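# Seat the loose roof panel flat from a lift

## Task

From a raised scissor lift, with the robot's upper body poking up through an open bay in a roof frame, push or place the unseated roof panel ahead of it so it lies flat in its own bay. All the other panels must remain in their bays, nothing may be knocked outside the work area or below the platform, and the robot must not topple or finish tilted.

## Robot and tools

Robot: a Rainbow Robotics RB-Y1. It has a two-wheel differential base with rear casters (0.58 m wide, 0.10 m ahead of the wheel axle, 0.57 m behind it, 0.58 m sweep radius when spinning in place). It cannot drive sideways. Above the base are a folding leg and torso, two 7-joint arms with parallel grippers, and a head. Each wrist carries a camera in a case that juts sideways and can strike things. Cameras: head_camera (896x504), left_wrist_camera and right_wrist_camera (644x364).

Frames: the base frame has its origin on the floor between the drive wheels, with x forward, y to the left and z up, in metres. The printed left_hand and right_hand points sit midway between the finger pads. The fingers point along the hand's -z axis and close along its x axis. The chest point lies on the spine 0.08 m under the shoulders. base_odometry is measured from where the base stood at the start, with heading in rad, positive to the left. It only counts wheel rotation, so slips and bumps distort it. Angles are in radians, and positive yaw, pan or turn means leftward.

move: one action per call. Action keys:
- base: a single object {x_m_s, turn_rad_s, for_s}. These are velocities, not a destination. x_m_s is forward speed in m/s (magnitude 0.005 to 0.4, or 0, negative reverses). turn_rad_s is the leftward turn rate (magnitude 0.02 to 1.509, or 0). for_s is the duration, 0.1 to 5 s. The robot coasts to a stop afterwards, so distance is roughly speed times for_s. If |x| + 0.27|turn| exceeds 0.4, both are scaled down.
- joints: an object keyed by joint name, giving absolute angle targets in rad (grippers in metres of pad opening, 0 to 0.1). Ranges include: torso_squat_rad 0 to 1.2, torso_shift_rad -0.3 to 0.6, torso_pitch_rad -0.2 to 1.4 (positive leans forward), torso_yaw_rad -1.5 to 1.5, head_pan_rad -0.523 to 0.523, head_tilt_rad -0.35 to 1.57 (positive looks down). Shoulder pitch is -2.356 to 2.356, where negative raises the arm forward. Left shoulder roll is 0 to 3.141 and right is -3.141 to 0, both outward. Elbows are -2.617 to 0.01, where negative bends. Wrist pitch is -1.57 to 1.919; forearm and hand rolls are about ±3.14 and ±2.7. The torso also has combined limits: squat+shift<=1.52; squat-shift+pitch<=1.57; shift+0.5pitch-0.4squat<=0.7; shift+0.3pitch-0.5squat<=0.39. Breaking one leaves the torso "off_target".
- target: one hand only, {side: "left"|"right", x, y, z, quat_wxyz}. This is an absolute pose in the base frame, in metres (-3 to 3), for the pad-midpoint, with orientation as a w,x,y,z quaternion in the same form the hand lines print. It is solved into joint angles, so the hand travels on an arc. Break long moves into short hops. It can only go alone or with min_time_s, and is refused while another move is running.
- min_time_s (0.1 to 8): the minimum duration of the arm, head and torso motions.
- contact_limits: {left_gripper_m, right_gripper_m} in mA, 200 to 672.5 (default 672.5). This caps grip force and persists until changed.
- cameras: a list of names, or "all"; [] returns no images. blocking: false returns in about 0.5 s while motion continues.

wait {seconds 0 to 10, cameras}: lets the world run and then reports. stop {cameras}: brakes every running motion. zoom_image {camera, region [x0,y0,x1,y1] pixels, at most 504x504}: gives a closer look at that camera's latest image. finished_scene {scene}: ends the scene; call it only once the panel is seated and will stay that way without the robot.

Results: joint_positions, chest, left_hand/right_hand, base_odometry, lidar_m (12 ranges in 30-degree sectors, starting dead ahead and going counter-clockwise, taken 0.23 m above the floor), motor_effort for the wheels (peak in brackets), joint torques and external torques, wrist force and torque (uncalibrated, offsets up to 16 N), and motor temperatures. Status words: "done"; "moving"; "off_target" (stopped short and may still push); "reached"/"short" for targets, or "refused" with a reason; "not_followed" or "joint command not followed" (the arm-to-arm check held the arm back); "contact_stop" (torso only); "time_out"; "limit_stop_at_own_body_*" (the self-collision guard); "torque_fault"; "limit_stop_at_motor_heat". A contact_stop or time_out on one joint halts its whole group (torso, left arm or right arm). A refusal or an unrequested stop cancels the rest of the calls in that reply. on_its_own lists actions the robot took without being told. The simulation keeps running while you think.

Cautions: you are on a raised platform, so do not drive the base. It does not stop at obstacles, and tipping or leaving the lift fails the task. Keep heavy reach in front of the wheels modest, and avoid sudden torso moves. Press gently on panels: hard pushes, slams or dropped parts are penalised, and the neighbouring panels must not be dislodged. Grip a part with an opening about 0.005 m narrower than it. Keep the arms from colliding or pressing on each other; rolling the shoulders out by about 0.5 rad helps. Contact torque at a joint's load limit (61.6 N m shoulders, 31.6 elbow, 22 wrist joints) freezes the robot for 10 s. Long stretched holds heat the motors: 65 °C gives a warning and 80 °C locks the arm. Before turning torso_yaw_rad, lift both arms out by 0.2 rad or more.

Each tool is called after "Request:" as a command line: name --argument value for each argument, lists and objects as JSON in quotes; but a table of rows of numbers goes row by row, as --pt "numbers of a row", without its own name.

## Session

Request:
move

Scene clock: 0.00 s.
Joint torques (N m): no reading
External joint torques (N m): no reading
Motor temperatures (°C): left_arm=[35 34 32 38 42 40 36] | right_arm=[32 39 35 39 37 35 36]
Wrist force (N): no reading
Wrist torque (N m): no reading
Wrist force, peak (N): no reading
base_odometry: x=+0.000 y=+0.000 heading=+0.000
lidar_m: 2.74 1.11 0.60 0.82 0.68 1.17 2.72 0.99 0.66 0.68 0.59 0.98
base_status: not commanded
joint_positions: torso_squat_rad=+0.350 torso_shift_rad=+0.000 torso_pitch_rad=+0.000 torso_yaw_rad=+0.000 left_shoulder_pitch_rad=-0.416 left_shoulder_roll_rad=+1.816 left_shoulder_yaw_rad=+0.562 left_elbow_rad=-2.568 left_forearm_roll_rad=-1.523 left_wrist_pitch_rad=-1.474 left_hand_roll_rad=-0.343 left_gripper_m=+0.101 right_shoulder_pitch_rad=-0.449 right_shoulder_roll_rad=-1.810 right_shoulder_yaw_rad=-0.532 right_elbow_rad=-2.568 right_forearm_roll_rad=+1.524 right_wrist_pitch_rad=-1.481 right_hand_roll_rad=+0.342 right_gripper_m=+0.099 head_pan_rad=+0.000 head_tilt_rad=+0.400
joint_status: not commanded
wheel_motors_off: 0
motor_effort: left_wheel=+0 right_wheel=+1
chest: x=-0.2280 y=-0.0003 z=+1.2475 quat_wxyz=(+1.000, +0.000, +0.000, +0.000) (m; base frame)
left_hand: x=+0.0753 y=+0.2497 z=+1.3732 quat_wxyz=(-0.626, +0.330, +0.330, -0.625) (m; base frame)
right_hand: x=+0.0753 y=-0.2503 z=+1.3727 quat_wxyz=(-0.625, -0.330, +0.330, +0.626) (m; base frame)
pictures: head_camera, left_wrist_camera, right_wrist_camera
camera_calibration:
left_wrist_camera: T_world_to_cam=[[-0.0208517, 0.999669, 0.015099, -0.27076], [0.100818, -0.0129228, 0.994821, -1.34281], [0.994686, 0.0222659, -0.100515, 0.13298], [0, 0, 0, 1]] pos_world=[-0.00253994, 0.250356, 1.35331]
right_wrist_camera: T_world_to_cam=[[0.0146418, 0.999755, -0.0166087, 0.274887], [0.139161, 0.0144114, 0.990165, -1.33314], [0.990162, -0.0168091, -0.138916, 0.187463], [0, 0, 0, 1]] pos_world=[-0.00412251, -0.252456, 1.35063]

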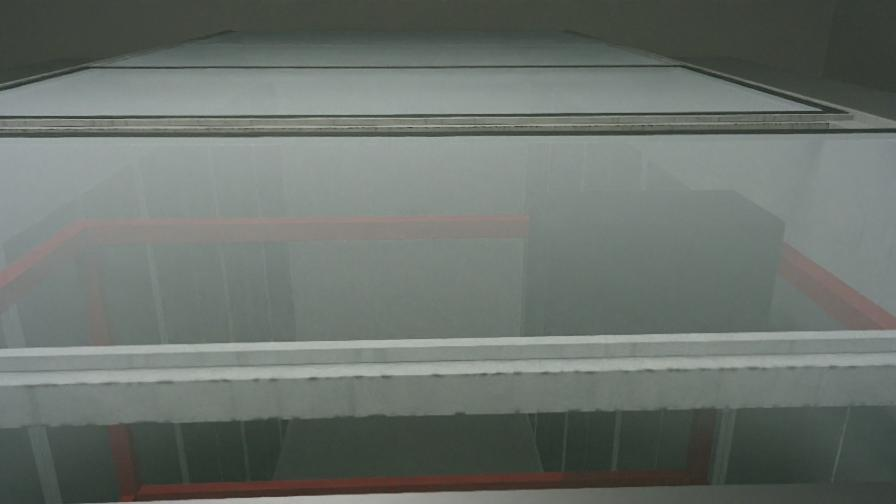

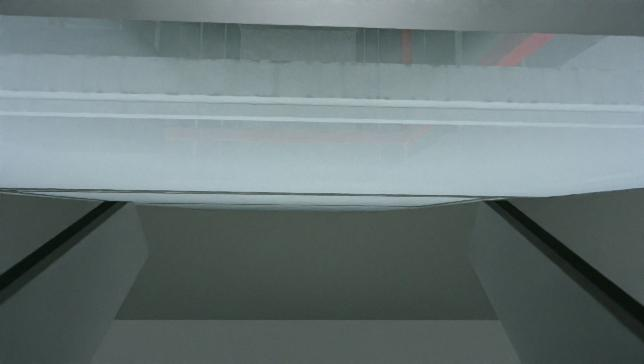

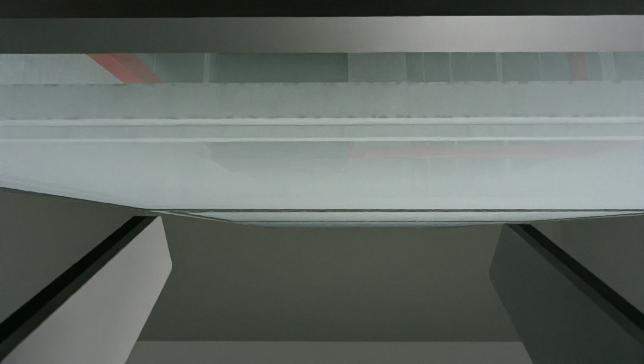

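Request:
move --joints '{"head_tilt_rad": 0.75}' --cameras '["head_camera"]'

Request:
move --joints '{"torso_yaw_rad": 0.8, "head_tilt_rad": 0.6, "torso_squat_rad": 0.05}'

Request:
move --joints '{"torso_yaw_rad": -0.8, "head_tilt_rad": 0.6}'

Scene clock: 1.07 s.
Joint torques (N m): left_arm=[-5.97 8.67 4.84 6.44 -1.75 0.45 -0.03] | right_arm=[-4.58 -9.71 -6.37 6.53 1.23 0.56 0.12]
External joint torques (N m): left_arm=[-0.1 -1.17 -0.86 -0.57 -0.14 -0.04 -0.01] | right_arm=[0.61 -0.29 -1.38 0.25 -0.07 0.09 0.11]
Motor temperatures (°C): left_arm=[35 34 32 38 42 40 36] | right_arm=[32 39 35 39 37 35 36]
Wrist force (N): left_arm=[-1.4 -6.4 -6.3] | right_arm=[5.1 -3.2 3.2]
Wrist torque (N m): left_arm=[1.33 0.11 0.16] | right_arm=[0.43 0.31 0.13]
Wrist force, peak (N): left_arm=[-1.8 -6.7 -6.5] | right_arm=[5.2 -3.3 3.4]
move: done
base_odometry: x=+0.000 y=+0.000 heading=+0.000
lidar_m: 2.76 1.13 0.60 0.82 0.67 1.16 2.74 0.99 0.66 0.69 0.59 0.99
base_status: not commanded
joint_positions: torso_squat_rad=+0.350 torso_shift_rad=+0.000 torso_pitch_rad=+0.000 torso_yaw_rad=+0.000 left_shoulder_pitch_rad=-0.416 left_shoulder_roll_rad=+1.816 left_shoulder_yaw_rad=+0.562 left_elbow_rad=-2.568 left_forearm_roll_rad=-1.523 left_wrist_pitch_rad=-1.474 left_hand_roll_rad=-0.343 left_gripper_m=+0.101 right_shoulder_pitch_rad=-0.449 right_shoulder_roll_rad=-1.810 right_shoulder_yaw_rad=-0.532 right_elbow_rad=-2.568 right_forearm_roll_rad=+1.524 right_wrist_pitch_rad=-1.481 right_hand_roll_rad=+0.342 right_gripper_m=+0.099 head_pan_rad=+0.000 head_tilt_rad=+0.750
joint_status: all done
wheel_motors_off: 0
motor_effort: left_wheel=+0(1) right_wheel=+1(4)
chest: x=-0.2280 y=-0.0003 z=+1.2475 quat_wxyz=(+1.000, +0.000, +0.000, +0.000) (m; base frame)
left_hand: x=+0.0753 y=+0.2497 z=+1.3732 quat_wxyz=(-0.626, +0.330, +0.330, -0.625) (m; base frame)
right_hand: x=+0.0753 y=-0.2503 z=+1.3727 quat_wxyz=(-0.625, -0.330, +0.330, +0.626) (m; base frame)
pictures: head_camera
camera_calibration:
head_camera: T_world_to_cam=[[-0.0379729, -0.998968, 0.0249116, -0.0480612], [-0.648711, 0.00568125, -0.761014, 1.02515], [0.760087, -0.0450583, -0.648257, 1.03308], [0, 0, 0, 1]] pos_world=[-0.122031, -0.00728678, 1.45105]

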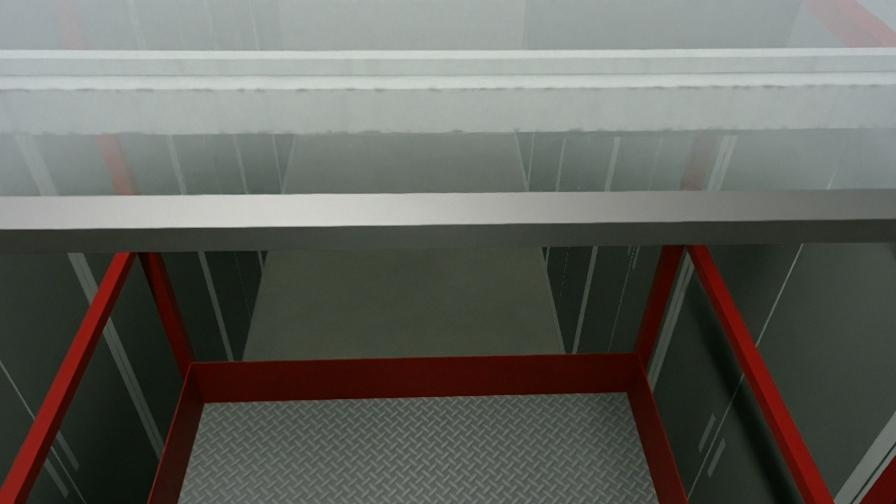

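Scene clock: 3.20 s.
Joint torques (N m): left_arm=[-6.06 8.64 5.14 6.57 -1.6 0.43 0.03] | right_arm=[-4.66 -9.69 -6.28 6.48 1.24 0.5 0.02]
External joint torques (N m): left_arm=[-0.19 -1.2 -0.56 -0.44 0.01 -0.06 0.04] | right_arm=[0.53 -0.27 -1.29 0.2 -0.06 0.03 0.01]
Motor temperatures (°C): left_arm=[35 34 32 38 42 40 36] | right_arm=[32 39 35 39 37 35 36]
Wrist force (N): left_arm=[-1.5 -6.0 -6.4] | right_arm=[5.1 -2.9 3.4]
Wrist torque (N m): left_arm=[1.28 0.09 0.14] | right_arm=[0.41 0.31 0.13]
Wrist force, peak (N): left_arm=[-1.5 -6.6 -7.0] | right_arm=[5.4 -3.3 3.4]
move: done
base_odometry: x=+0.000 y=+0.000 heading=+0.000
lidar_m: 2.74 1.12 0.60 0.82 0.67 1.18 2.73 0.99 0.66 0.69 0.59 0.98
base_status: not commanded
joint_positions: torso_squat_rad=+0.050 torso_shift_rad=+0.000 torso_pitch_rad=+0.000 torso_yaw_rad=+0.800 left_shoulder_pitch_rad=-0.416 left_shoulder_roll_rad=+1.816 left_shoulder_yaw_rad=+0.562 left_elbow_rad=-2.568 left_forearm_roll_rad=-1.523 left_wrist_pitch_rad=-1.474 left_hand_roll_rad=-0.343 left_gripper_m=+0.101 right_shoulder_pitch_rad=-0.449 right_shoulder_roll_rad=-1.810 right_shoulder_yaw_rad=-0.532 right_elbow_rad=-2.568 right_forearm_roll_rad=+1.524 right_wrist_pitch_rad=-1.481 right_hand_roll_rad=+0.342 right_gripper_m=+0.099 head_pan_rad=+0.000 head_tilt_rad=+0.600
joint_status: all done
wheel_motors_off: 0
motor_effort: left_wheel=+0(1) right_wheel=+2(4)
chest: x=-0.2278 y=-0.0003 z=+1.2891 quat_wxyz=(+0.921, +0.000, +0.000, +0.389) (m; base frame)
left_hand: x=-0.1959 y=+0.3914 z=+1.4148 quat_wxyz=(-0.333, +0.175, +0.433, -0.819) (m; base frame)
right_hand: x=+0.1628 y=+0.0430 z=+1.4143 quat_wxyz=(-0.820, -0.432, +0.175, +0.333) (m; base frame)
pictures: head_camera, left_wrist_camera, right_wrist_camera
camera_calibration:
head_camera: T_world_to_cam=[[0.687877, -0.725582, 0.0188594, 0.12538], [-0.371654, -0.374421, -0.849519, 1.24894], [0.623457, 0.577355, -0.527221, 0.846826], [0, 0, 0, 1]] pos_world=[-0.150032, 0.0696848, 1.5051]
left_wrist_camera: T_world_to_cam=[[-0.731725, 0.681432, 0.0151622, -0.433547], [0.0794132, 0.0631386, 0.99484, -1.38913], [0.676958, 0.729153, -0.100315, 0.0645573], [0, 0, 0, 1]] pos_world=[-0.250624, 0.336068, 1.39501]
right_wrist_camera: T_world_to_cam=[[-0.706971, 0.707049, -0.0165617, 0.110956], [0.0865069, 0.109691, 0.990194, -1.38633], [0.701932, 0.698606, -0.138713, 0.127351], [0, 0, 0, 1]] pos_world=[0.108978, -0.0153519, 1.39223]

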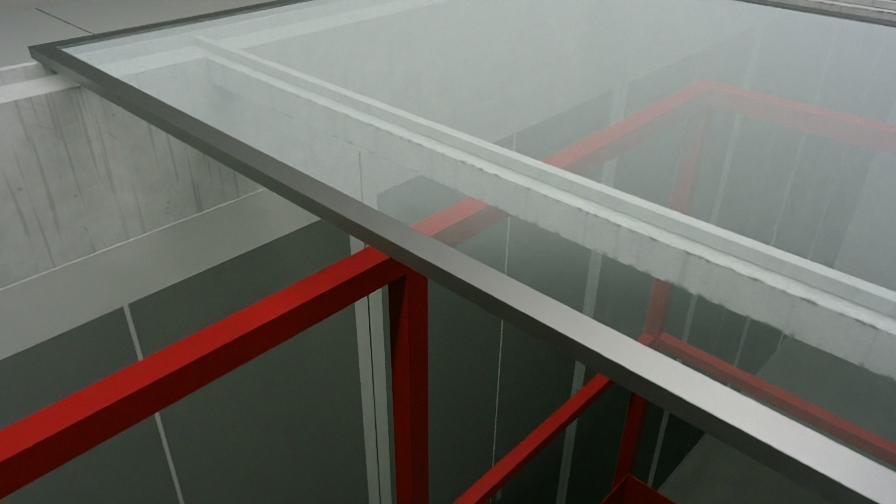

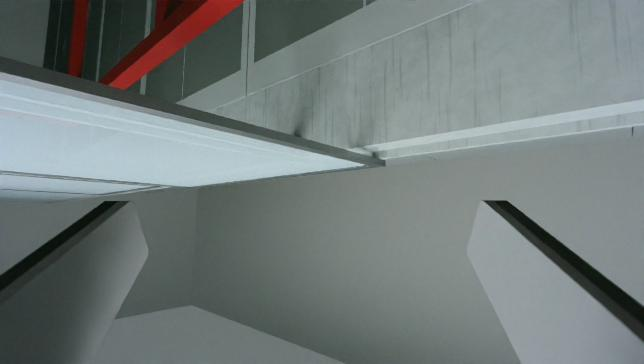

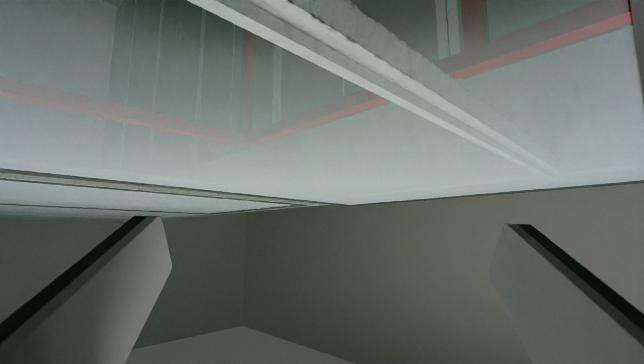

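Scene clock: 6.63 s.
Joint torques (N m): left_arm=[-5.83 8.67 5.14 6.59 -1.56 0.5 -0.12] | right_arm=[-4.84 -9.8 -6.56 6.33 1.27 0.5 0.07]
External joint torques (N m): left_arm=[0.04 -1.17 -0.56 -0.41 0.05 0.01 -0.1] | right_arm=[0.35 -0.38 -1.57 0.06 -0.03 0.03 0.07]
Motor temperatures (°C): left_arm=[35 34 32 38 42 40 36] | right_arm=[32 39 35 39 37 35 36]
Wrist force (N): left_arm=[-1.3 -6.5 -6.7] | right_arm=[4.8 -3.0 3.1]
Wrist torque (N m): left_arm=[1.33 0.10 0.18] | right_arm=[0.42 0.26 0.13]
Wrist force, peak (N): left_arm=[-1.7 -6.5 -6.9] | right_arm=[5.4 -3.2 3.7]
move: done
base_odometry: x=+0.000 y=+0.000 heading=+0.000
lidar_m: 2.75 1.12 0.60 0.82 0.68 1.17 2.73 0.99 0.65 0.68 0.59 1.00
base_status: not commanded
joint_positions: torso_squat_rad=+0.050 torso_shift_rad=+0.000 torso_pitch_rad=+0.000 torso_yaw_rad=-0.800 left_shoulder_pitch_rad=-0.416 left_shoulder_roll_rad=+1.816 left_shoulder_yaw_rad=+0.562 left_elbow_rad=-2.568 left_forearm_roll_rad=-1.523 left_wrist_pitch_rad=-1.474 left_hand_roll_rad=-0.343 left_gripper_m=+0.101 right_shoulder_pitch_rad=-0.449 right_shoulder_roll_rad=-1.810 right_shoulder_yaw_rad=-0.532 right_elbow_rad=-2.568 right_forearm_roll_rad=+1.524 right_wrist_pitch_rad=-1.481 right_hand_roll_rad=+0.342 right_gripper_m=+0.099 head_pan_rad=+0.000 head_tilt_rad=+0.600
joint_status: all done
wheel_motors_off: 0
motor_effort: left_wheel=+0(1) right_wheel=-1(4)
chest: x=-0.2280 y=-0.0003 z=+1.2891 quat_wxyz=(+0.921, +0.000, +0.000, -0.389) (m; base frame)
left_hand: x=+0.1627 y=-0.0437 z=+1.4145 quat_wxyz=(-0.820, +0.432, +0.176, -0.332) (m; base frame)
right_hand: x=-0.1961 y=-0.3921 z=+1.4142 quat_wxyz=(-0.332, -0.175, +0.432, +0.820) (m; base frame)
pictures: head_camera, left_wrist_camera, right_wrist_camera
camera_calibration:
head_camera: T_world_to_cam=[[-0.745452, -0.666283, 0.0191874, -0.201666], [-0.363944, 0.382736, -0.849151, 1.25046], [0.558431, -0.639985, -0.527801, 0.832508], [0, 0, 0, 1]] pos_world=[-0.160132, -0.0801714, 1.5051]
left_wrist_camera: T_world_to_cam=[[0.70262, 0.711409, 0.0148851, -0.106279], [0.0614671, -0.0815217, 0.994774, -1.3931], [0.708905, -0.698033, -0.101007, 0.0724002], [0, 0, 0, 1]] pos_world=[0.108978, 0.0125776, 1.39471]
right_wrist_camera: T_world_to_cam=[[0.727452, 0.685951, -0.0168731, 0.43826], [0.107813, -0.0899819, 0.990091, -1.38136], [0.677635, -0.722063, -0.139412, 0.122442], [0, 0, 0, 1]] pos_world=[-0.252855, -0.336511, 1.39213]

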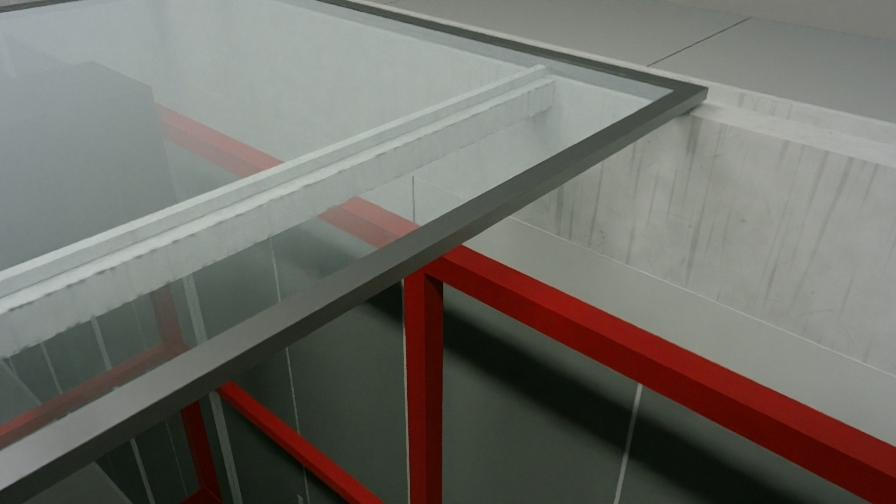

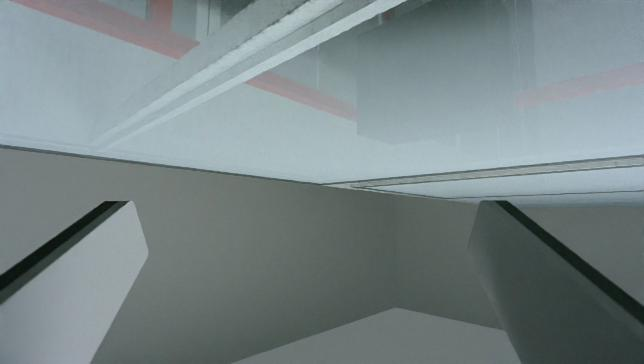

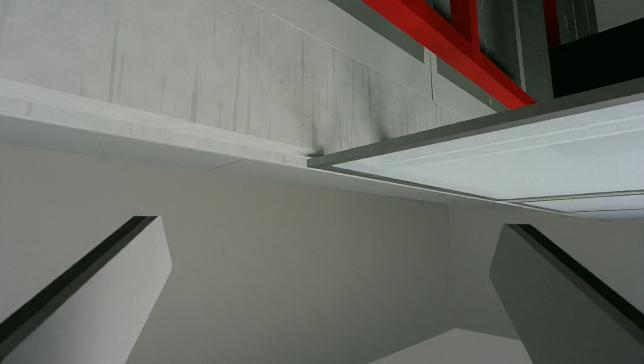

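Request:
zoom_image --camera "head_camera" --region '[580, 30, 800, 154]'

Request:
zoom_image --camera "left_wrist_camera" --region '[240, 140, 440, 253]'

Request:
zoom_image --camera "right_wrist_camera" --region '[250, 100, 450, 213]'

Request:
move --joints '{"torso_yaw_rad": -0.5, "head_tilt_rad": 0.35, "head_pan_rad": 0.1}' --cameras '["head_camera"]'

Request:
move --joints '{"torso_yaw_rad": 0.5, "head_tilt_rad": 0.35, "head_pan_rad": -0.1}' --cameras '["head_camera"]'

Scaled by 2.291 from the camera's 896x504 image, which has a finer 1280x720 frame.

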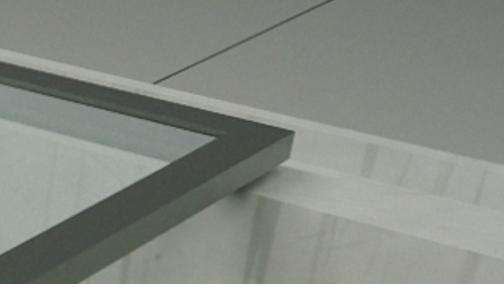

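Scaled by 2.520 from the camera's 644x364 image, which has a finer 1265x715 frame.

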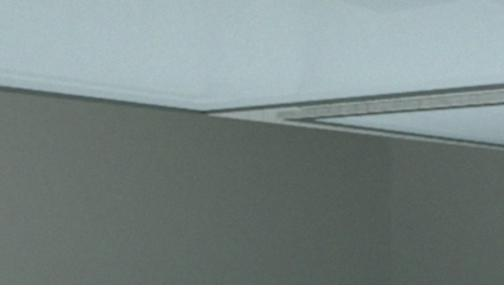

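Scaled by 2.520 from the camera's 644x364 image, which has a finer 1265x715 frame.

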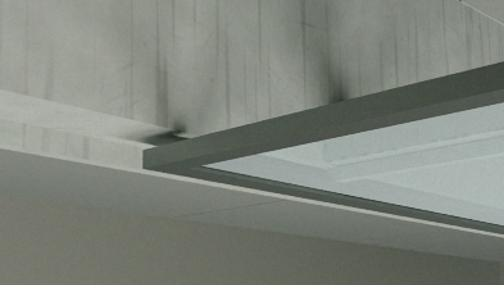

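Scene clock: 8.73 s.
Joint torques (N m): left_arm=[-5.76 8.95 4.75 6.57 -1.66 0.43 -0.19] | right_arm=[-4.84 -9.1 -6.48 6.35 1.18 0.44 0.14]
External joint torques (N m): left_arm=[0.11 -0.89 -0.95 -0.43 -0.05 -0.06 -0.18] | right_arm=[0.36 0.32 -1.49 0.07 -0.12 -0.04 0.14]
Motor temperatures (°C): left_arm=[35 34 32 38 42 40 36] | right_arm=[32 39 35 39 37 35 36]
Wrist force (N): left_arm=[-1.5 -6.0 -6.7] | right_arm=[4.8 -2.7 3.2]
Wrist torque (N m): left_arm=[1.29 0.11 0.18] | right_arm=[0.39 0.28 0.13]
Wrist force, peak (N): left_arm=[-2.1 -6.5 -6.8] | right_arm=[5.3 -3.2 3.6]
move: done
base_odometry: x=+0.000 y=+0.000 heading=+0.000
lidar_m: 2.75 1.11 0.58 0.82 0.68 1.16 2.75 0.99 0.66 0.68 0.60 0.99
base_status: not commanded
joint_positions: torso_squat_rad=+0.050 torso_shift_rad=+0.000 torso_pitch_rad=+0.000 torso_yaw_rad=-0.500 left_shoulder_pitch_rad=-0.416 left_shoulder_roll_rad=+1.816 left_shoulder_yaw_rad=+0.562 left_elbow_rad=-2.568 left_forearm_roll_rad=-1.523 left_wrist_pitch_rad=-1.474 left_hand_roll_rad=-0.343 left_gripper_m=+0.101 right_shoulder_pitch_rad=-0.449 right_shoulder_roll_rad=-1.810 right_shoulder_yaw_rad=-0.532 right_elbow_rad=-2.568 right_forearm_roll_rad=+1.524 right_wrist_pitch_rad=-1.481 right_hand_roll_rad=+0.342 right_gripper_m=+0.099 head_pan_rad=+0.100 head_tilt_rad=+0.350
joint_status: all done
wheel_motors_off: 0
motor_effort: left_wheel=+1(1) right_wheel=-2(3)
chest: x=-0.2280 y=-0.0003 z=+1.2891 quat_wxyz=(+0.969, +0.000, +0.000, -0.247) (m; base frame)
left_hand: x=+0.1580 y=+0.0737 z=+1.4146 quat_wxyz=(-0.761, +0.401, +0.238, -0.451) (m; base frame)
right_hand: x=-0.0817 y=-0.3651 z=+1.4142 quat_wxyz=(-0.451, -0.238, +0.401, +0.761) (m; base frame)
pictures: head_camera
camera_calibration:
head_camera: T_world_to_cam=[[-0.430372, -0.902614, 0.00819978, -0.115746], [-0.275408, 0.122654, -0.953471, 1.42082], [0.85961, -0.412606, -0.301374, 0.561804], [0, 0, 0, 1]] pos_world=[-0.141441, -0.0469405, 1.52497]

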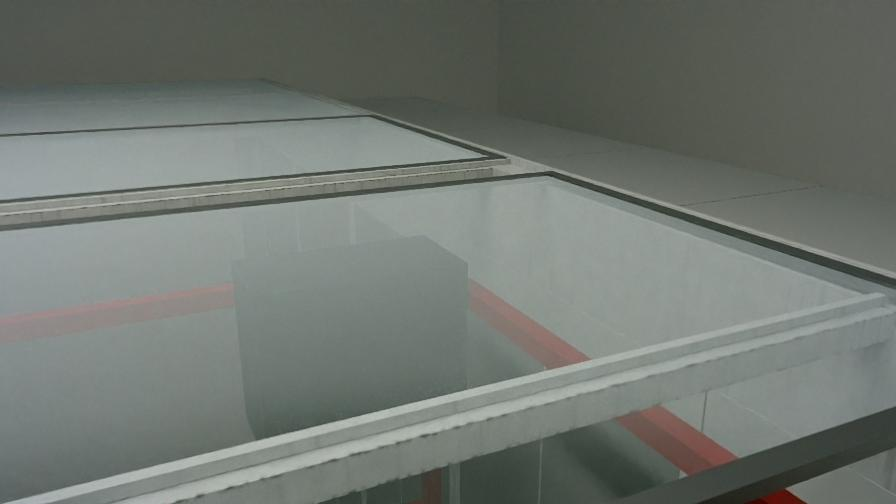

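Scene clock: 11.20 s.
Joint torques (N m): left_arm=[-6.16 8.53 4.52 6.39 -1.61 0.55 -0.14] | right_arm=[-4.5 -9.57 -6.58 6.38 1.24 0.48 0.17]
External joint torques (N m): left_arm=[-0.29 -1.31 -1.18 -0.62 0 0.06 -0.13] | right_arm=[0.69 -0.15 -1.6 0.1 -0.06 0 0.17]
Motor temperatures (°C): left_arm=[35 34 32 39 42 40 36] | right_arm=[32 39 35 39 37 35 36]
Wrist force (N): left_arm=[-1.6 -6.4 -6.6] | right_arm=[5.0 -2.8 3.2]
Wrist torque (N m): left_arm=[1.35 0.11 0.15] | right_arm=[0.40 0.28 0.13]
Wrist force, peak (N): left_arm=[-1.7 -6.6 -6.9] | right_arm=[5.2 -3.1 3.6]
move: done
base_odometry: x=+0.000 y=+0.000 heading=+0.000
lidar_m: 2.76 1.13 0.58 0.81 0.68 1.17 2.74 0.99 0.67 0.69 0.59 1.00
base_status: not commanded
joint_positions: torso_squat_rad=+0.050 torso_shift_rad=+0.000 torso_pitch_rad=+0.000 torso_yaw_rad=+0.500 left_shoulder_pitch_rad=-0.416 left_shoulder_roll_rad=+1.816 left_shoulder_yaw_rad=+0.562 left_elbow_rad=-2.568 left_forearm_roll_rad=-1.523 left_wrist_pitch_rad=-1.474 left_hand_roll_rad=-0.343 left_gripper_m=+0.101 right_shoulder_pitch_rad=-0.449 right_shoulder_roll_rad=-1.810 right_shoulder_yaw_rad=-0.532 right_elbow_rad=-2.568 right_forearm_roll_rad=+1.524 right_wrist_pitch_rad=-1.481 right_hand_roll_rad=+0.342 right_gripper_m=+0.099 head_pan_rad=-0.100 head_tilt_rad=+0.350
joint_status: all done
wheel_motors_off: 0
motor_effort: left_wheel=-1(1) right_wheel=+0(5)
chest: x=-0.2280 y=-0.0003 z=+1.2891 quat_wxyz=(+0.969, +0.000, +0.000, +0.247) (m; base frame)
left_hand: x=-0.0817 y=+0.3644 z=+1.4148 quat_wxyz=(-0.451, +0.238, +0.402, -0.761) (m; base frame)
right_hand: x=+0.1580 y=-0.0743 z=+1.4144 quat_wxyz=(-0.761, -0.401, +0.238, +0.451) (m; base frame)
pictures: head_camera
camera_calibration:
head_camera: T_world_to_cam=[[0.347781, -0.937541, 0.00813646, 0.0662026], [-0.279397, -0.111919, -0.953631, 1.42007], [0.894978, 0.329381, -0.30087, 0.569643], [0, 0, 0, 1]] pos_world=[-0.136078, 0.0333704, 1.52507]

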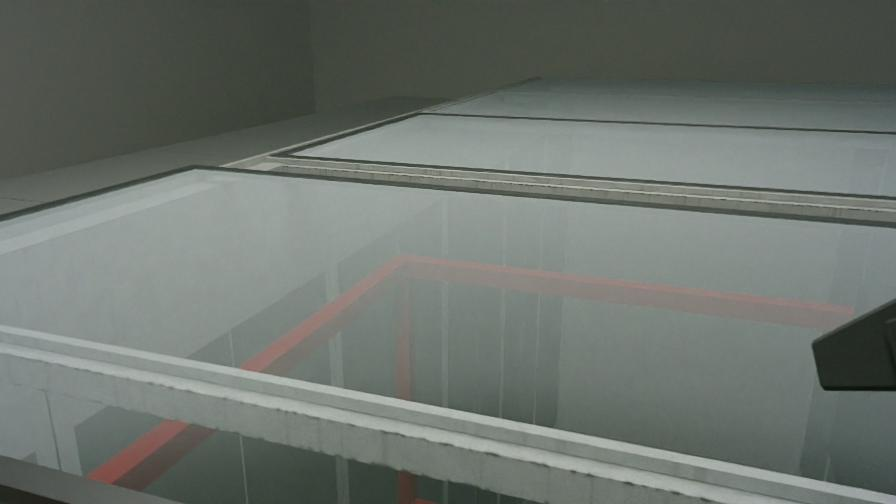

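Request:
zoom_image --camera "head_camera" --region '[100, 120, 340, 255]'

Request:
move --joints '{"torso_yaw_rad": 0.9, "head_tilt_rad": 0.5, "head_pan_rad": 0.0}' --cameras '["head_camera", "left_wrist_camera", "right_wrist_camera"]'

Request:
zoom_image --camera "head_camera" --region '[0, 60, 240, 195]'

Request:
zoom_image --camera "left_wrist_camera" --region '[240, 100, 440, 213]'

Request:
zoom_image --camera "right_wrist_camera" --region '[240, 140, 440, 253]'

Scaled by 2.100 from the camera's 896x504 image, which has a finer 1280x720 frame.

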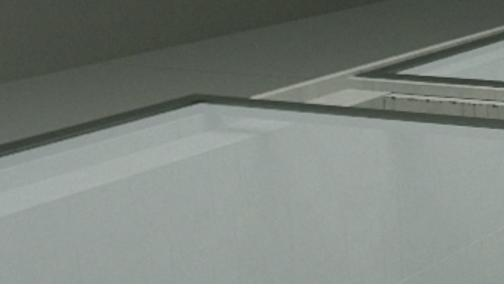

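Scene clock: 12.93 s.
Joint torques (N m): left_arm=[-6.13 9.04 5.26 6.41 -1.52 0.62 -0.11] | right_arm=[-4.82 -9.45 -6.57 6.27 1.17 0.53 0.16]
External joint torques (N m): left_arm=[-0.27 -0.8 -0.43 -0.6 0.09 0.13 -0.1] | right_arm=[0.36 -0.03 -1.58 -0.01 -0.13 0.05 0.16]
Motor temperatures (°C): left_arm=[35 34 32 39 42 40 36] | right_arm=[32 39 35 39 37 35 36]
Wrist force (N): left_arm=[-1.9 -6.2 -6.5] | right_arm=[5.1 -2.7 3.3]
Wrist torque (N m): left_arm=[1.30 0.06 0.14] | right_arm=[0.38 0.31 0.12]
Wrist force, peak (N): left_arm=[-1.5 -6.8 -6.8] | right_arm=[5.3 -2.9 3.5]
move: done
base_odometry: x=+0.000 y=+0.000 heading=+0.000
lidar_m: 2.76 1.12 0.58 0.82 0.68 1.18 2.74 0.99 0.66 0.67 0.59 1.00
base_status: not commanded
joint_positions: torso_squat_rad=+0.050 torso_shift_rad=+0.000 torso_pitch_rad=+0.000 torso_yaw_rad=+0.900 left_shoulder_pitch_rad=-0.416 left_shoulder_roll_rad=+1.816 left_shoulder_yaw_rad=+0.562 left_elbow_rad=-2.568 left_forearm_roll_rad=-1.523 left_wrist_pitch_rad=-1.474 left_hand_roll_rad=-0.343 left_gripper_m=+0.101 right_shoulder_pitch_rad=-0.449 right_shoulder_roll_rad=-1.810 right_shoulder_yaw_rad=-0.532 right_elbow_rad=-2.568 right_forearm_roll_rad=+1.524 right_wrist_pitch_rad=-1.481 right_hand_roll_rad=+0.342 right_gripper_m=+0.099 head_pan_rad=+0.000 head_tilt_rad=+0.500
joint_status: all done
wheel_motors_off: 0
motor_effort: left_wheel=+0(1) right_wheel=+3(5)
chest: x=-0.2280 y=-0.0003 z=+1.2891 quat_wxyz=(+0.900, +0.000, +0.000, +0.435) (m; base frame)
left_hand: x=-0.2353 y=+0.3926 z=+1.4148 quat_wxyz=(-0.291, +0.153, +0.441, -0.835) (m; base frame)
right_hand: x=+0.1564 y=+0.0818 z=+1.4145 quat_wxyz=(-0.835, -0.441, +0.153, +0.291) (m; base frame)
pictures: head_camera, left_wrist_camera, right_wrist_camera
camera_calibration:
head_camera: T_world_to_cam=[[0.755732, -0.654713, 0.0148346, 0.147105], [-0.277782, -0.340991, -0.898088, 1.34074], [0.593049, 0.674593, -0.439565, 0.708501], [0, 0, 0, 1]] pos_world=[-0.158914, 0.0755434, 1.51336]
left_wrist_camera: T_world_to_cam=[[-0.796098, 0.604985, 0.0148737, -0.447973], [0.0723603, 0.0707597, 0.994865, -1.39068], [0.600826, 0.793087, -0.100109, 0.0470014], [0, 0, 0, 1]] pos_world=[-0.28424, 0.332145, 1.39491]
right_wrist_camera: T_world_to_cam=[[-0.774084, 0.63286, -0.0167996, 0.0958916], [0.0748023, 0.117781, 0.990218, -1.38901], [0.628648, 0.765256, -0.138511, 0.110501], [0, 0, 0, 1]] pos_world=[0.108663, 0.0183501, 1.39233]

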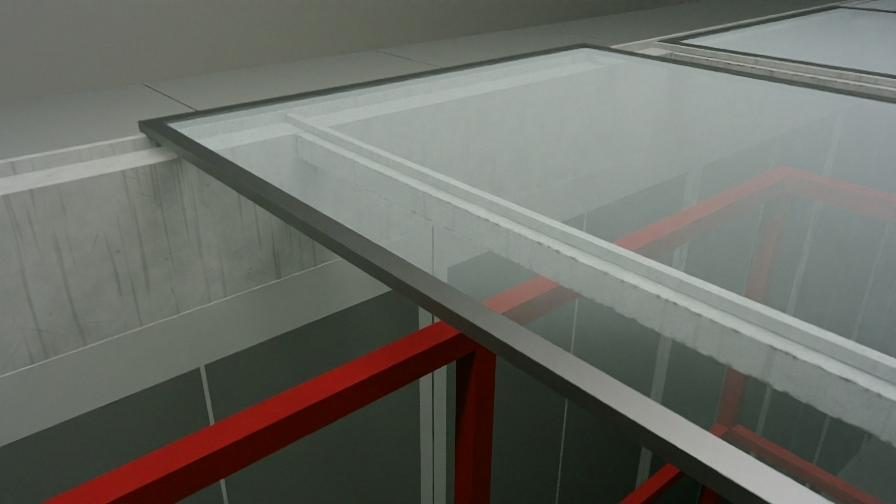

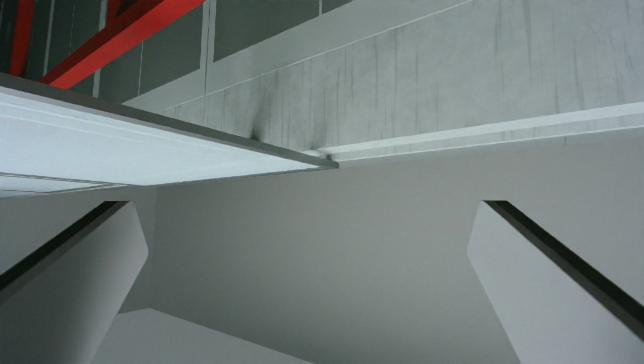

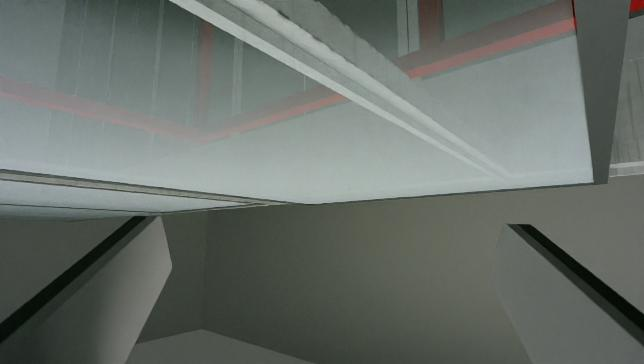

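Scaled by 2.100 from the camera's 896x504 image, which has a finer 1280x720 frame.

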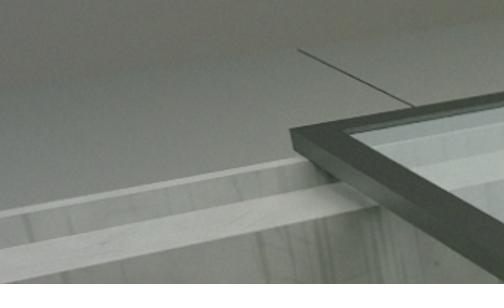

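Scaled by 2.520 from the camera's 644x364 image, which has a finer 1265x715 frame.

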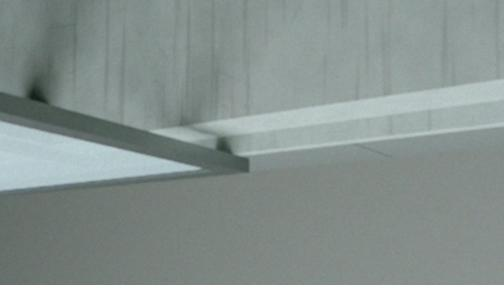

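Scaled by 2.520 from the camera's 644x364 image, which has a finer 1265x715 frame.

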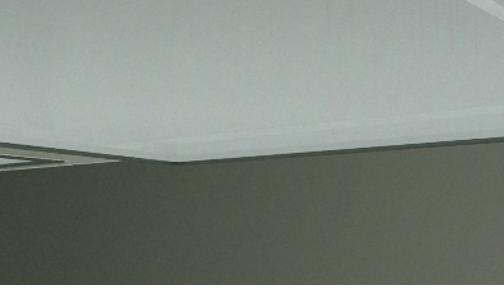

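Request:
move --joints '{"torso_yaw_rad": -0.6, "head_tilt_rad": 0.4, "head_pan_rad": -0.1}' --cameras '["head_camera", "left_wrist_camera"]'

Request:
zoom_image --camera "head_camera" --region '[380, 100, 620, 235]'

Request:
zoom_image --camera "head_camera" --region '[600, 120, 840, 255]'

Request:
zoom_image --camera "left_wrist_camera" --region '[60, 80, 260, 193]'

Scene clock: 19.37 s.
Joint torques (N m): left_arm=[-5.92 8.44 4.73 6.47 -1.56 0.53 -0.15] | right_arm=[-4.72 -9.52 -6.46 6.43 1.31 0.54 0.12]
External joint torques (N m): left_arm=[-0.05 -1.4 -0.97 -0.54 0.05 0.04 -0.14] | right_arm=[0.48 -0.1 -1.47 0.16 0.01 0.07 0.11]
Motor temperatures (°C): left_arm=[35 34 32 39 42 40 36] | right_arm=[32 39 35 39 37 35 36]
Wrist force (N): left_arm=[-1.5 -6.1 -6.4] | right_arm=[5.0 -2.9 3.3]
Wrist torque (N m): left_arm=[1.31 0.12 0.16] | right_arm=[0.41 0.31 0.14]
Wrist force, peak (N): left_arm=[-1.5 -7.0 -6.8] | right_arm=[5.2 -2.9 3.7]
move: done
base_odometry: x=+0.000 y=+0.000 heading=+0.000
lidar_m: 2.76 1.12 0.60 0.82 0.67 1.17 2.72 1.00 0.67 0.69 0.59 0.98
base_status: not commanded
joint_positions: torso_squat_rad=+0.050 torso_shift_rad=+0.000 torso_pitch_rad=+0.000 torso_yaw_rad=-0.600 left_shoulder_pitch_rad=-0.416 left_shoulder_roll_rad=+1.816 left_shoulder_yaw_rad=+0.562 left_elbow_rad=-2.568 left_forearm_roll_rad=-1.523 left_wrist_pitch_rad=-1.474 left_hand_roll_rad=-0.343 left_gripper_m=+0.101 right_shoulder_pitch_rad=-0.449 right_shoulder_roll_rad=-1.810 right_shoulder_yaw_rad=-0.532 right_elbow_rad=-2.568 right_forearm_roll_rad=+1.524 right_wrist_pitch_rad=-1.481 right_hand_roll_rad=+0.342 right_gripper_m=+0.099 head_pan_rad=-0.100 head_tilt_rad=+0.400
joint_status: all done
wheel_motors_off: 0
motor_effort: left_wheel=+0(1) right_wheel=+2(4)
chest: x=-0.2280 y=-0.0003 z=+1.2891 quat_wxyz=(+0.955, +0.000, +0.000, -0.296) (m; base frame)
left_hand: x=+0.1635 y=+0.0347 z=+1.4146 quat_wxyz=(-0.782, +0.412, +0.218, -0.413) (m; base frame)
right_hand: x=-0.1189 y=-0.3779 z=+1.4142 quat_wxyz=(-0.413, -0.218, +0.412, +0.783) (m; base frame)
pictures: head_camera, left_wrist_camera
camera_calibration:
head_camera: T_world_to_cam=[[-0.677563, -0.73539, 0.0104986, -0.171052], [-0.263111, 0.229042, -0.937183, 1.40041], [0.686791, -0.637763, -0.34868, 0.593358], [0, 0, 0, 1]] pos_world=[-0.154947, -0.0681216, 1.52113]
left_wrist_camera: T_world_to_cam=[[0.54727, 0.836821, 0.0150168, -0.141842], [0.0762849, -0.0677408, 0.994782, -1.38976], [0.833472, -0.543269, -0.100909, 0.100788], [0, 0, 0, 1]] pos_world=[0.0996397, 0.0793082, 1.39481]

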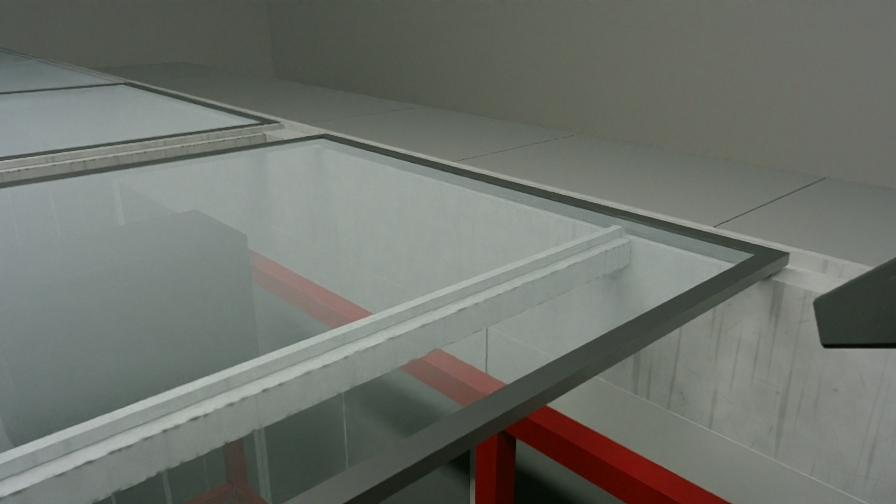

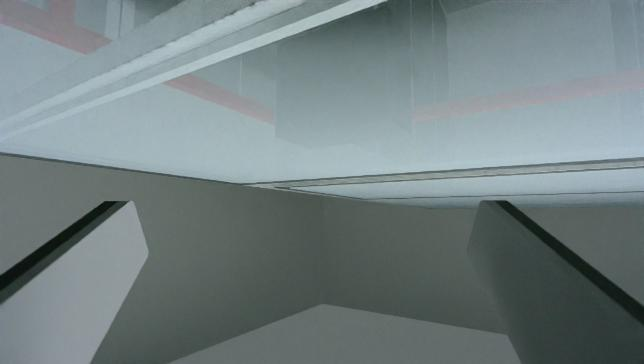

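Scaled by 2.100 from the camera's 896x504 image, which has a finer 1280x720 frame.

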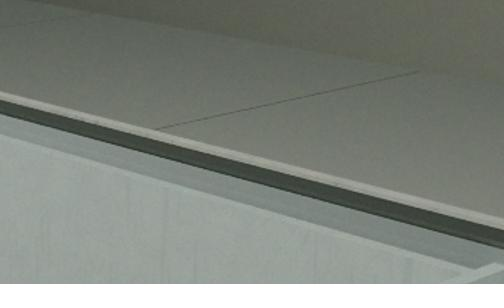

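Scaled by 2.100 from the camera's 896x504 image, which has a finer 1280x720 frame.

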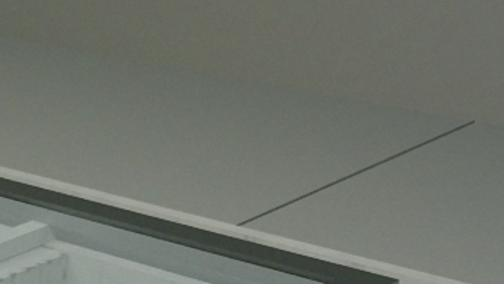

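Scaled by 2.520 from the camera's 644x364 image, which has a finer 1265x715 frame.

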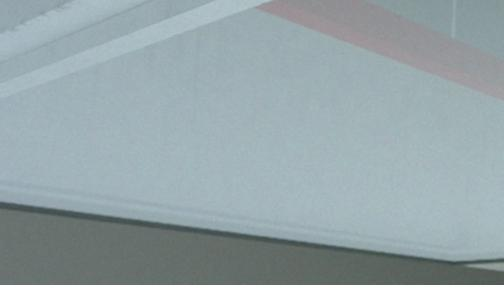

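Request:
move --joints '{"torso_yaw_rad": 0.0, "left_gripper_m": 0.0, "right_gripper_m": 0.0, "head_tilt_rad": 0.7, "head_pan_rad": 0.0}' --cameras '[]'

Request:
move --target '{"side": "left", "x": 0.08, "y": 0.55, "z": 1.43, "quat_wxyz": [0.7064, -0.0308, -0.0308, 0.7064]}' --cameras '["left_wrist_camera"]'

Request:
move --target '{"side": "right", "x": 0.08, "y": -0.55, "z": 1.43, "quat_wxyz": [0.7064, 0.0308, -0.0308, -0.7064]}' --cameras '["left_wrist_camera", "right_wrist_camera"]'

Scene clock: 21.67 s.
Joint torques (N m): left_arm=[-5.7 8.7 4.89 6.36 -1.66 0.58 -0.08] | right_arm=[-4.83 -9.65 -6.39 6.61 1.2 0.48 0.07]
External joint torques (N m): left_arm=[0.17 -1.14 -0.81 -0.64 -0.05 0.09 -0.06] | right_arm=[0.36 -0.23 -1.4 0.33 -0.1 0.01 0.06]
Motor temperatures (°C): left_arm=[35 34 32 39 42 40 36] | right_arm=[32 39 35 39 37 35 36]
Wrist force (N): left_arm=[-1.3 -6.2 -6.6] | right_arm=[4.9 -2.9 3.3]
Wrist torque (N m): left_arm=[1.31 0.13 0.15] | right_arm=[0.40 0.28 0.12]
Wrist force, peak (N): left_arm=[-1.6 -6.7 -6.8] | right_arm=[5.4 -3.1 3.5]
move: done
base_odometry: x=+0.000 y=+0.000 heading=+0.000
lidar_m: 2.75 1.13 0.60 0.82 0.67 1.17 2.72 0.99 0.66 0.68 0.60 0.99
base_status: not commanded
joint_positions: torso_squat_rad=+0.050 torso_shift_rad=+0.000 torso_pitch_rad=+0.000 torso_yaw_rad=+0.000 left_shoulder_pitch_rad=-0.416 left_shoulder_roll_rad=+1.816 left_shoulder_yaw_rad=+0.562 left_elbow_rad=-2.568 left_forearm_roll_rad=-1.523 left_wrist_pitch_rad=-1.474 left_hand_roll_rad=-0.343 left_gripper_m=+0.001 right_shoulder_pitch_rad=-0.449 right_shoulder_roll_rad=-1.810 right_shoulder_yaw_rad=-0.532 right_elbow_rad=-2.568 right_forearm_roll_rad=+1.524 right_wrist_pitch_rad=-1.481 right_hand_roll_rad=+0.342 right_gripper_m=+0.000 head_pan_rad=+0.000 head_tilt_rad=+0.700
joint_status: all done
wheel_motors_off: 0
motor_effort: left_wheel=-1(1) right_wheel=+1(4)
chest: x=-0.2280 y=-0.0003 z=+1.2891 quat_wxyz=(+1.000, +0.000, +0.000, +0.000) (m; base frame)
left_hand: x=+0.0753 y=+0.2497 z=+1.4147 quat_wxyz=(-0.625, +0.330, +0.330, -0.625) (m; base frame)
right_hand: x=+0.0753 y=-0.2503 z=+1.4143 quat_wxyz=(-0.625, -0.330, +0.330, +0.626) (m; base frame)
pictures: none
No camera images: "cameras" was empty.

Scene clock: 24.10 s.
Joint torques (N m): left_arm=[-10.96 9.11 -0.79 8.1 -0.32 -0.05 -0.02] | right_arm=[-4.87 -9.28 -6.5 6.36 1.29 0.5 0.08]
External joint torques (N m): left_arm=[1.19 -2.59 -1.37 -0.74 -0.33 -0.22 -0.01] | right_arm=[0.32 0.14 -1.51 0.08 -0.01 0.02 0.08]
Motor temperatures (°C): left_arm=[35 34 32 39 42 40 36] | right_arm=[32 39 35 39 37 35 36]
Wrist force (N): left_arm=[-1.9 -10.3 -8.6] | right_arm=[5.0 -2.9 3.4]
Wrist torque (N m): left_arm=[1.54 0.09 0.14] | right_arm=[0.40 0.27 0.14]
Wrist force, peak (N): left_arm=[-0.2 -12.2 -9.1] | right_arm=[5.1 -3.1 3.6]
move: short
base_odometry: x=+0.000 y=+0.000 heading=+0.000
lidar_m: 2.76 1.12 0.59 0.81 0.68 1.16 2.73 0.99 0.66 0.67 0.59 0.99
base_status: not commanded
joint_positions: torso_squat_rad=+0.050 torso_shift_rad=+0.000 torso_pitch_rad=+0.000 torso_yaw_rad=+0.000 left_shoulder_pitch_rad=+0.444 left_shoulder_roll_rad=+2.744 left_shoulder_yaw_rad=-0.555 left_elbow_rad=-0.883 left_forearm_roll_rad=+0.000 left_wrist_pitch_rad=-1.570 left_hand_roll_rad=-2.385 left_gripper_m=+0.001 right_shoulder_pitch_rad=-0.449 right_shoulder_roll_rad=-1.810 right_shoulder_yaw_rad=-0.532 right_elbow_rad=-2.568 right_forearm_roll_rad=+1.524 right_wrist_pitch_rad=-1.481 right_hand_roll_rad=+0.342 right_gripper_m=+0.000 head_pan_rad=+0.000 head_tilt_rad=+0.700
joint_status: all done
wheel_motors_off: 0
motor_effort: left_wheel=+1(1) right_wheel=+2(4)
chest: x=-0.2280 y=-0.0003 z=+1.2891 quat_wxyz=(+1.000, +0.000, +0.000, +0.000) (m; base frame)
left_hand: x=+0.0800 y=+0.5495 z=+1.4299 quat_wxyz=(-0.704, +0.030, +0.075, -0.706) (m; base frame)
left_hand_status: short (checked arc, as near as the solve gets, planned for 2.0 s): 1 mm and 5.0 deg off. The place is met; only the turn is off.
right_hand: x=+0.0753 y=-0.2504 z=+1.4142 quat_wxyz=(-0.625, -0.330, +0.330, +0.626) (m; base frame)
pictures: left_wrist_camera
camera_calibration:
left_wrist_camera: T_world_to_cam=[[-0.0104222, 0.996025, 0.0884678, -0.675028], [0.798351, -0.044984, 0.60051, -0.870264], [0.602103, 0.0768869, -0.794708, 1.12135], [0, 0, 0, 1]] pos_world=[0.0125706, 0.546979, 1.47347]

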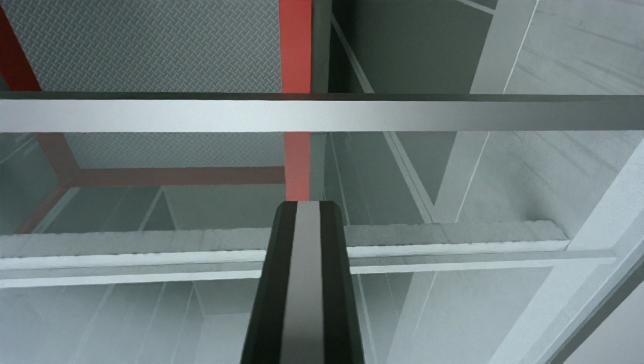

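Scene clock: 26.53 s.
Joint torques (N m): left_arm=[-11.41 10.17 -0.62 8.24 -0.35 0.07 -0.01] | right_arm=[-10.03 -10.22 -0.36 8.25 -0.17 0.2 -0.1]
External joint torques (N m): left_arm=[0.73 -1.54 -1.2 -0.6 -0.36 -0.11 0] | right_arm=[1.3 0.33 0.32 0.37 0.1 0.01 -0.1]
Motor temperatures (°C): left_arm=[35 35 32 39 42 40 36] | right_arm=[32 39 35 39 37 35 36]
Wrist force (N): left_arm=[-2.4 -10.5 -8.9] | right_arm=[4.4 0.8 1.0]
Wrist torque (N m): left_arm=[1.56 0.02 0.15] | right_arm=[0.22 0.26 0.13]
Wrist force, peak (N): left_arm=[-1.9 -10.9 -8.9] | right_arm=[4.8 -3.0 3.5]
move: short
base_odometry: x=+0.000 y=+0.000 heading=+0.000
lidar_m: 2.74 1.11 0.59 0.82 0.68 1.16 2.73 0.99 0.66 0.69 0.59 1.00
base_status: not commanded
joint_positions: torso_squat_rad=+0.050 torso_shift_rad=+0.000 torso_pitch_rad=+0.000 torso_yaw_rad=+0.000 left_shoulder_pitch_rad=+0.444 left_shoulder_roll_rad=+2.744 left_shoulder_yaw_rad=-0.555 left_elbow_rad=-0.883 left_forearm_roll_rad=+0.000 left_wrist_pitch_rad=-1.570 left_hand_roll_rad=-2.385 left_gripper_m=+0.001 right_shoulder_pitch_rad=+0.441 right_shoulder_roll_rad=-2.747 right_shoulder_yaw_rad=+0.556 right_elbow_rad=-0.886 right_forearm_roll_rad=+0.000 right_wrist_pitch_rad=-1.570 right_hand_roll_rad=+2.383 right_gripper_m=+0.000 head_pan_rad=+0.000 head_tilt_rad=+0.700
joint_status: all done
wheel_motors_off: 0
motor_effort: left_wheel=+0(1) right_wheel=+3(5)
chest: x=-0.2280 y=-0.0003 z=+1.2891 quat_wxyz=(+1.000, +0.000, +0.000, +0.000) (m; base frame)
left_hand: x=+0.0800 y=+0.5496 z=+1.4298 quat_wxyz=(-0.704, +0.030, +0.075, -0.706) (m; base frame)
right_hand: x=+0.0799 y=-0.5496 z=+1.4297 quat_wxyz=(-0.704, -0.030, +0.074, +0.706) (m; base frame)
right_hand_status: short (checked arc, as near as the solve gets, planned for 2.0 s): 1 mm and 5.0 deg off. The place is met; only the turn is off.
pictures: left_wrist_camera, right_wrist_camera
camera_calibration:
left_wrist_camera: T_world_to_cam=[[-0.0105891, 0.996046, 0.0882091, -0.674747], [0.798381, -0.0446914, 0.600492, -0.870333], [0.60206, 0.0767831, -0.794751, 1.12139], [0, 0, 0, 1]] pos_world=[0.0125708, 0.547079, 1.47337]
right_wrist_camera: T_world_to_cam=[[0.00430001, 0.996373, -0.084989, 0.671668], [0.821103, 0.0449915, 0.569004, -0.821418], [0.570764, -0.0722315, -0.817931, 1.15954], [0, 0, 0, 1]] pos_world=[0.00975971, -0.548519, 1.4729]

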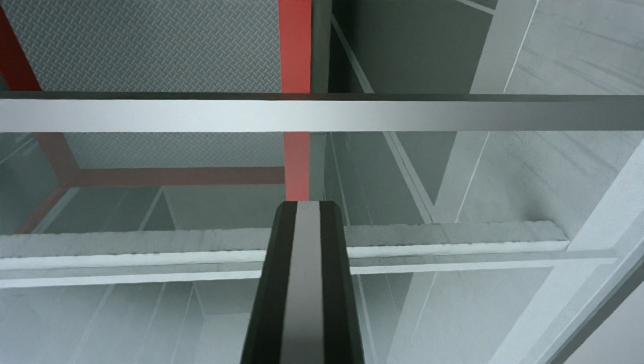

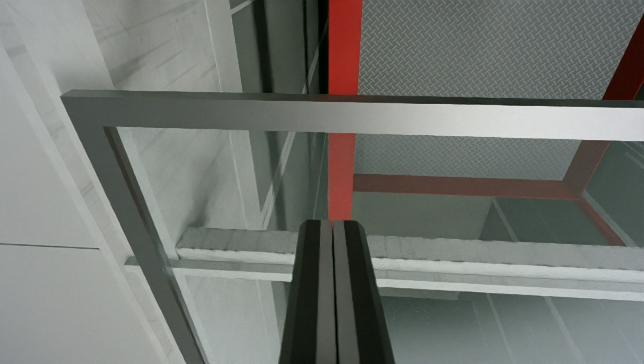

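Request:
zoom_image --camera "right_wrist_camera" --region '[30, 200, 230, 313]'

Request:
zoom_image --camera "right_wrist_camera" --region '[20, 60, 220, 173]'

Request:
zoom_image --camera "left_wrist_camera" --region '[444, 200, 644, 313]'

Request:
zoom_image --camera "left_wrist_camera" --region '[444, 250, 644, 363]'

Scaled by 2.520 from the camera's 644x364 image, which has a finer 1265x715 frame.

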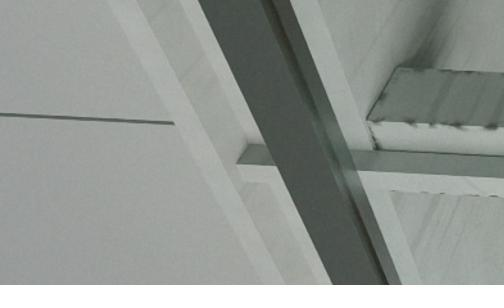

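Scaled by 2.520 from the camera's 644x364 image, which has a finer 1265x715 frame.

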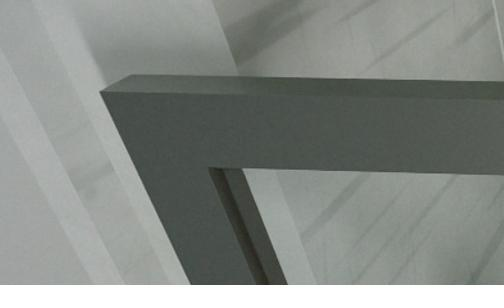

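Scaled by 2.520 from the camera's 644x364 image, which has a finer 1265x715 frame.

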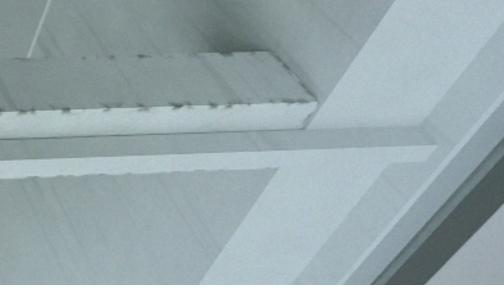

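Scaled by 2.520 from the camera's 644x364 image, which has a finer 1265x715 frame.

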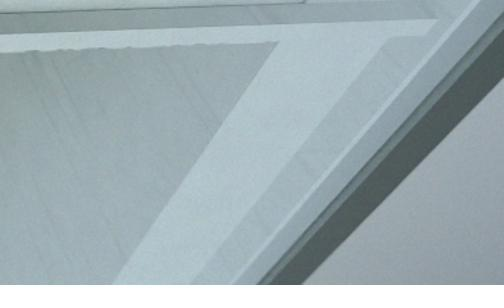

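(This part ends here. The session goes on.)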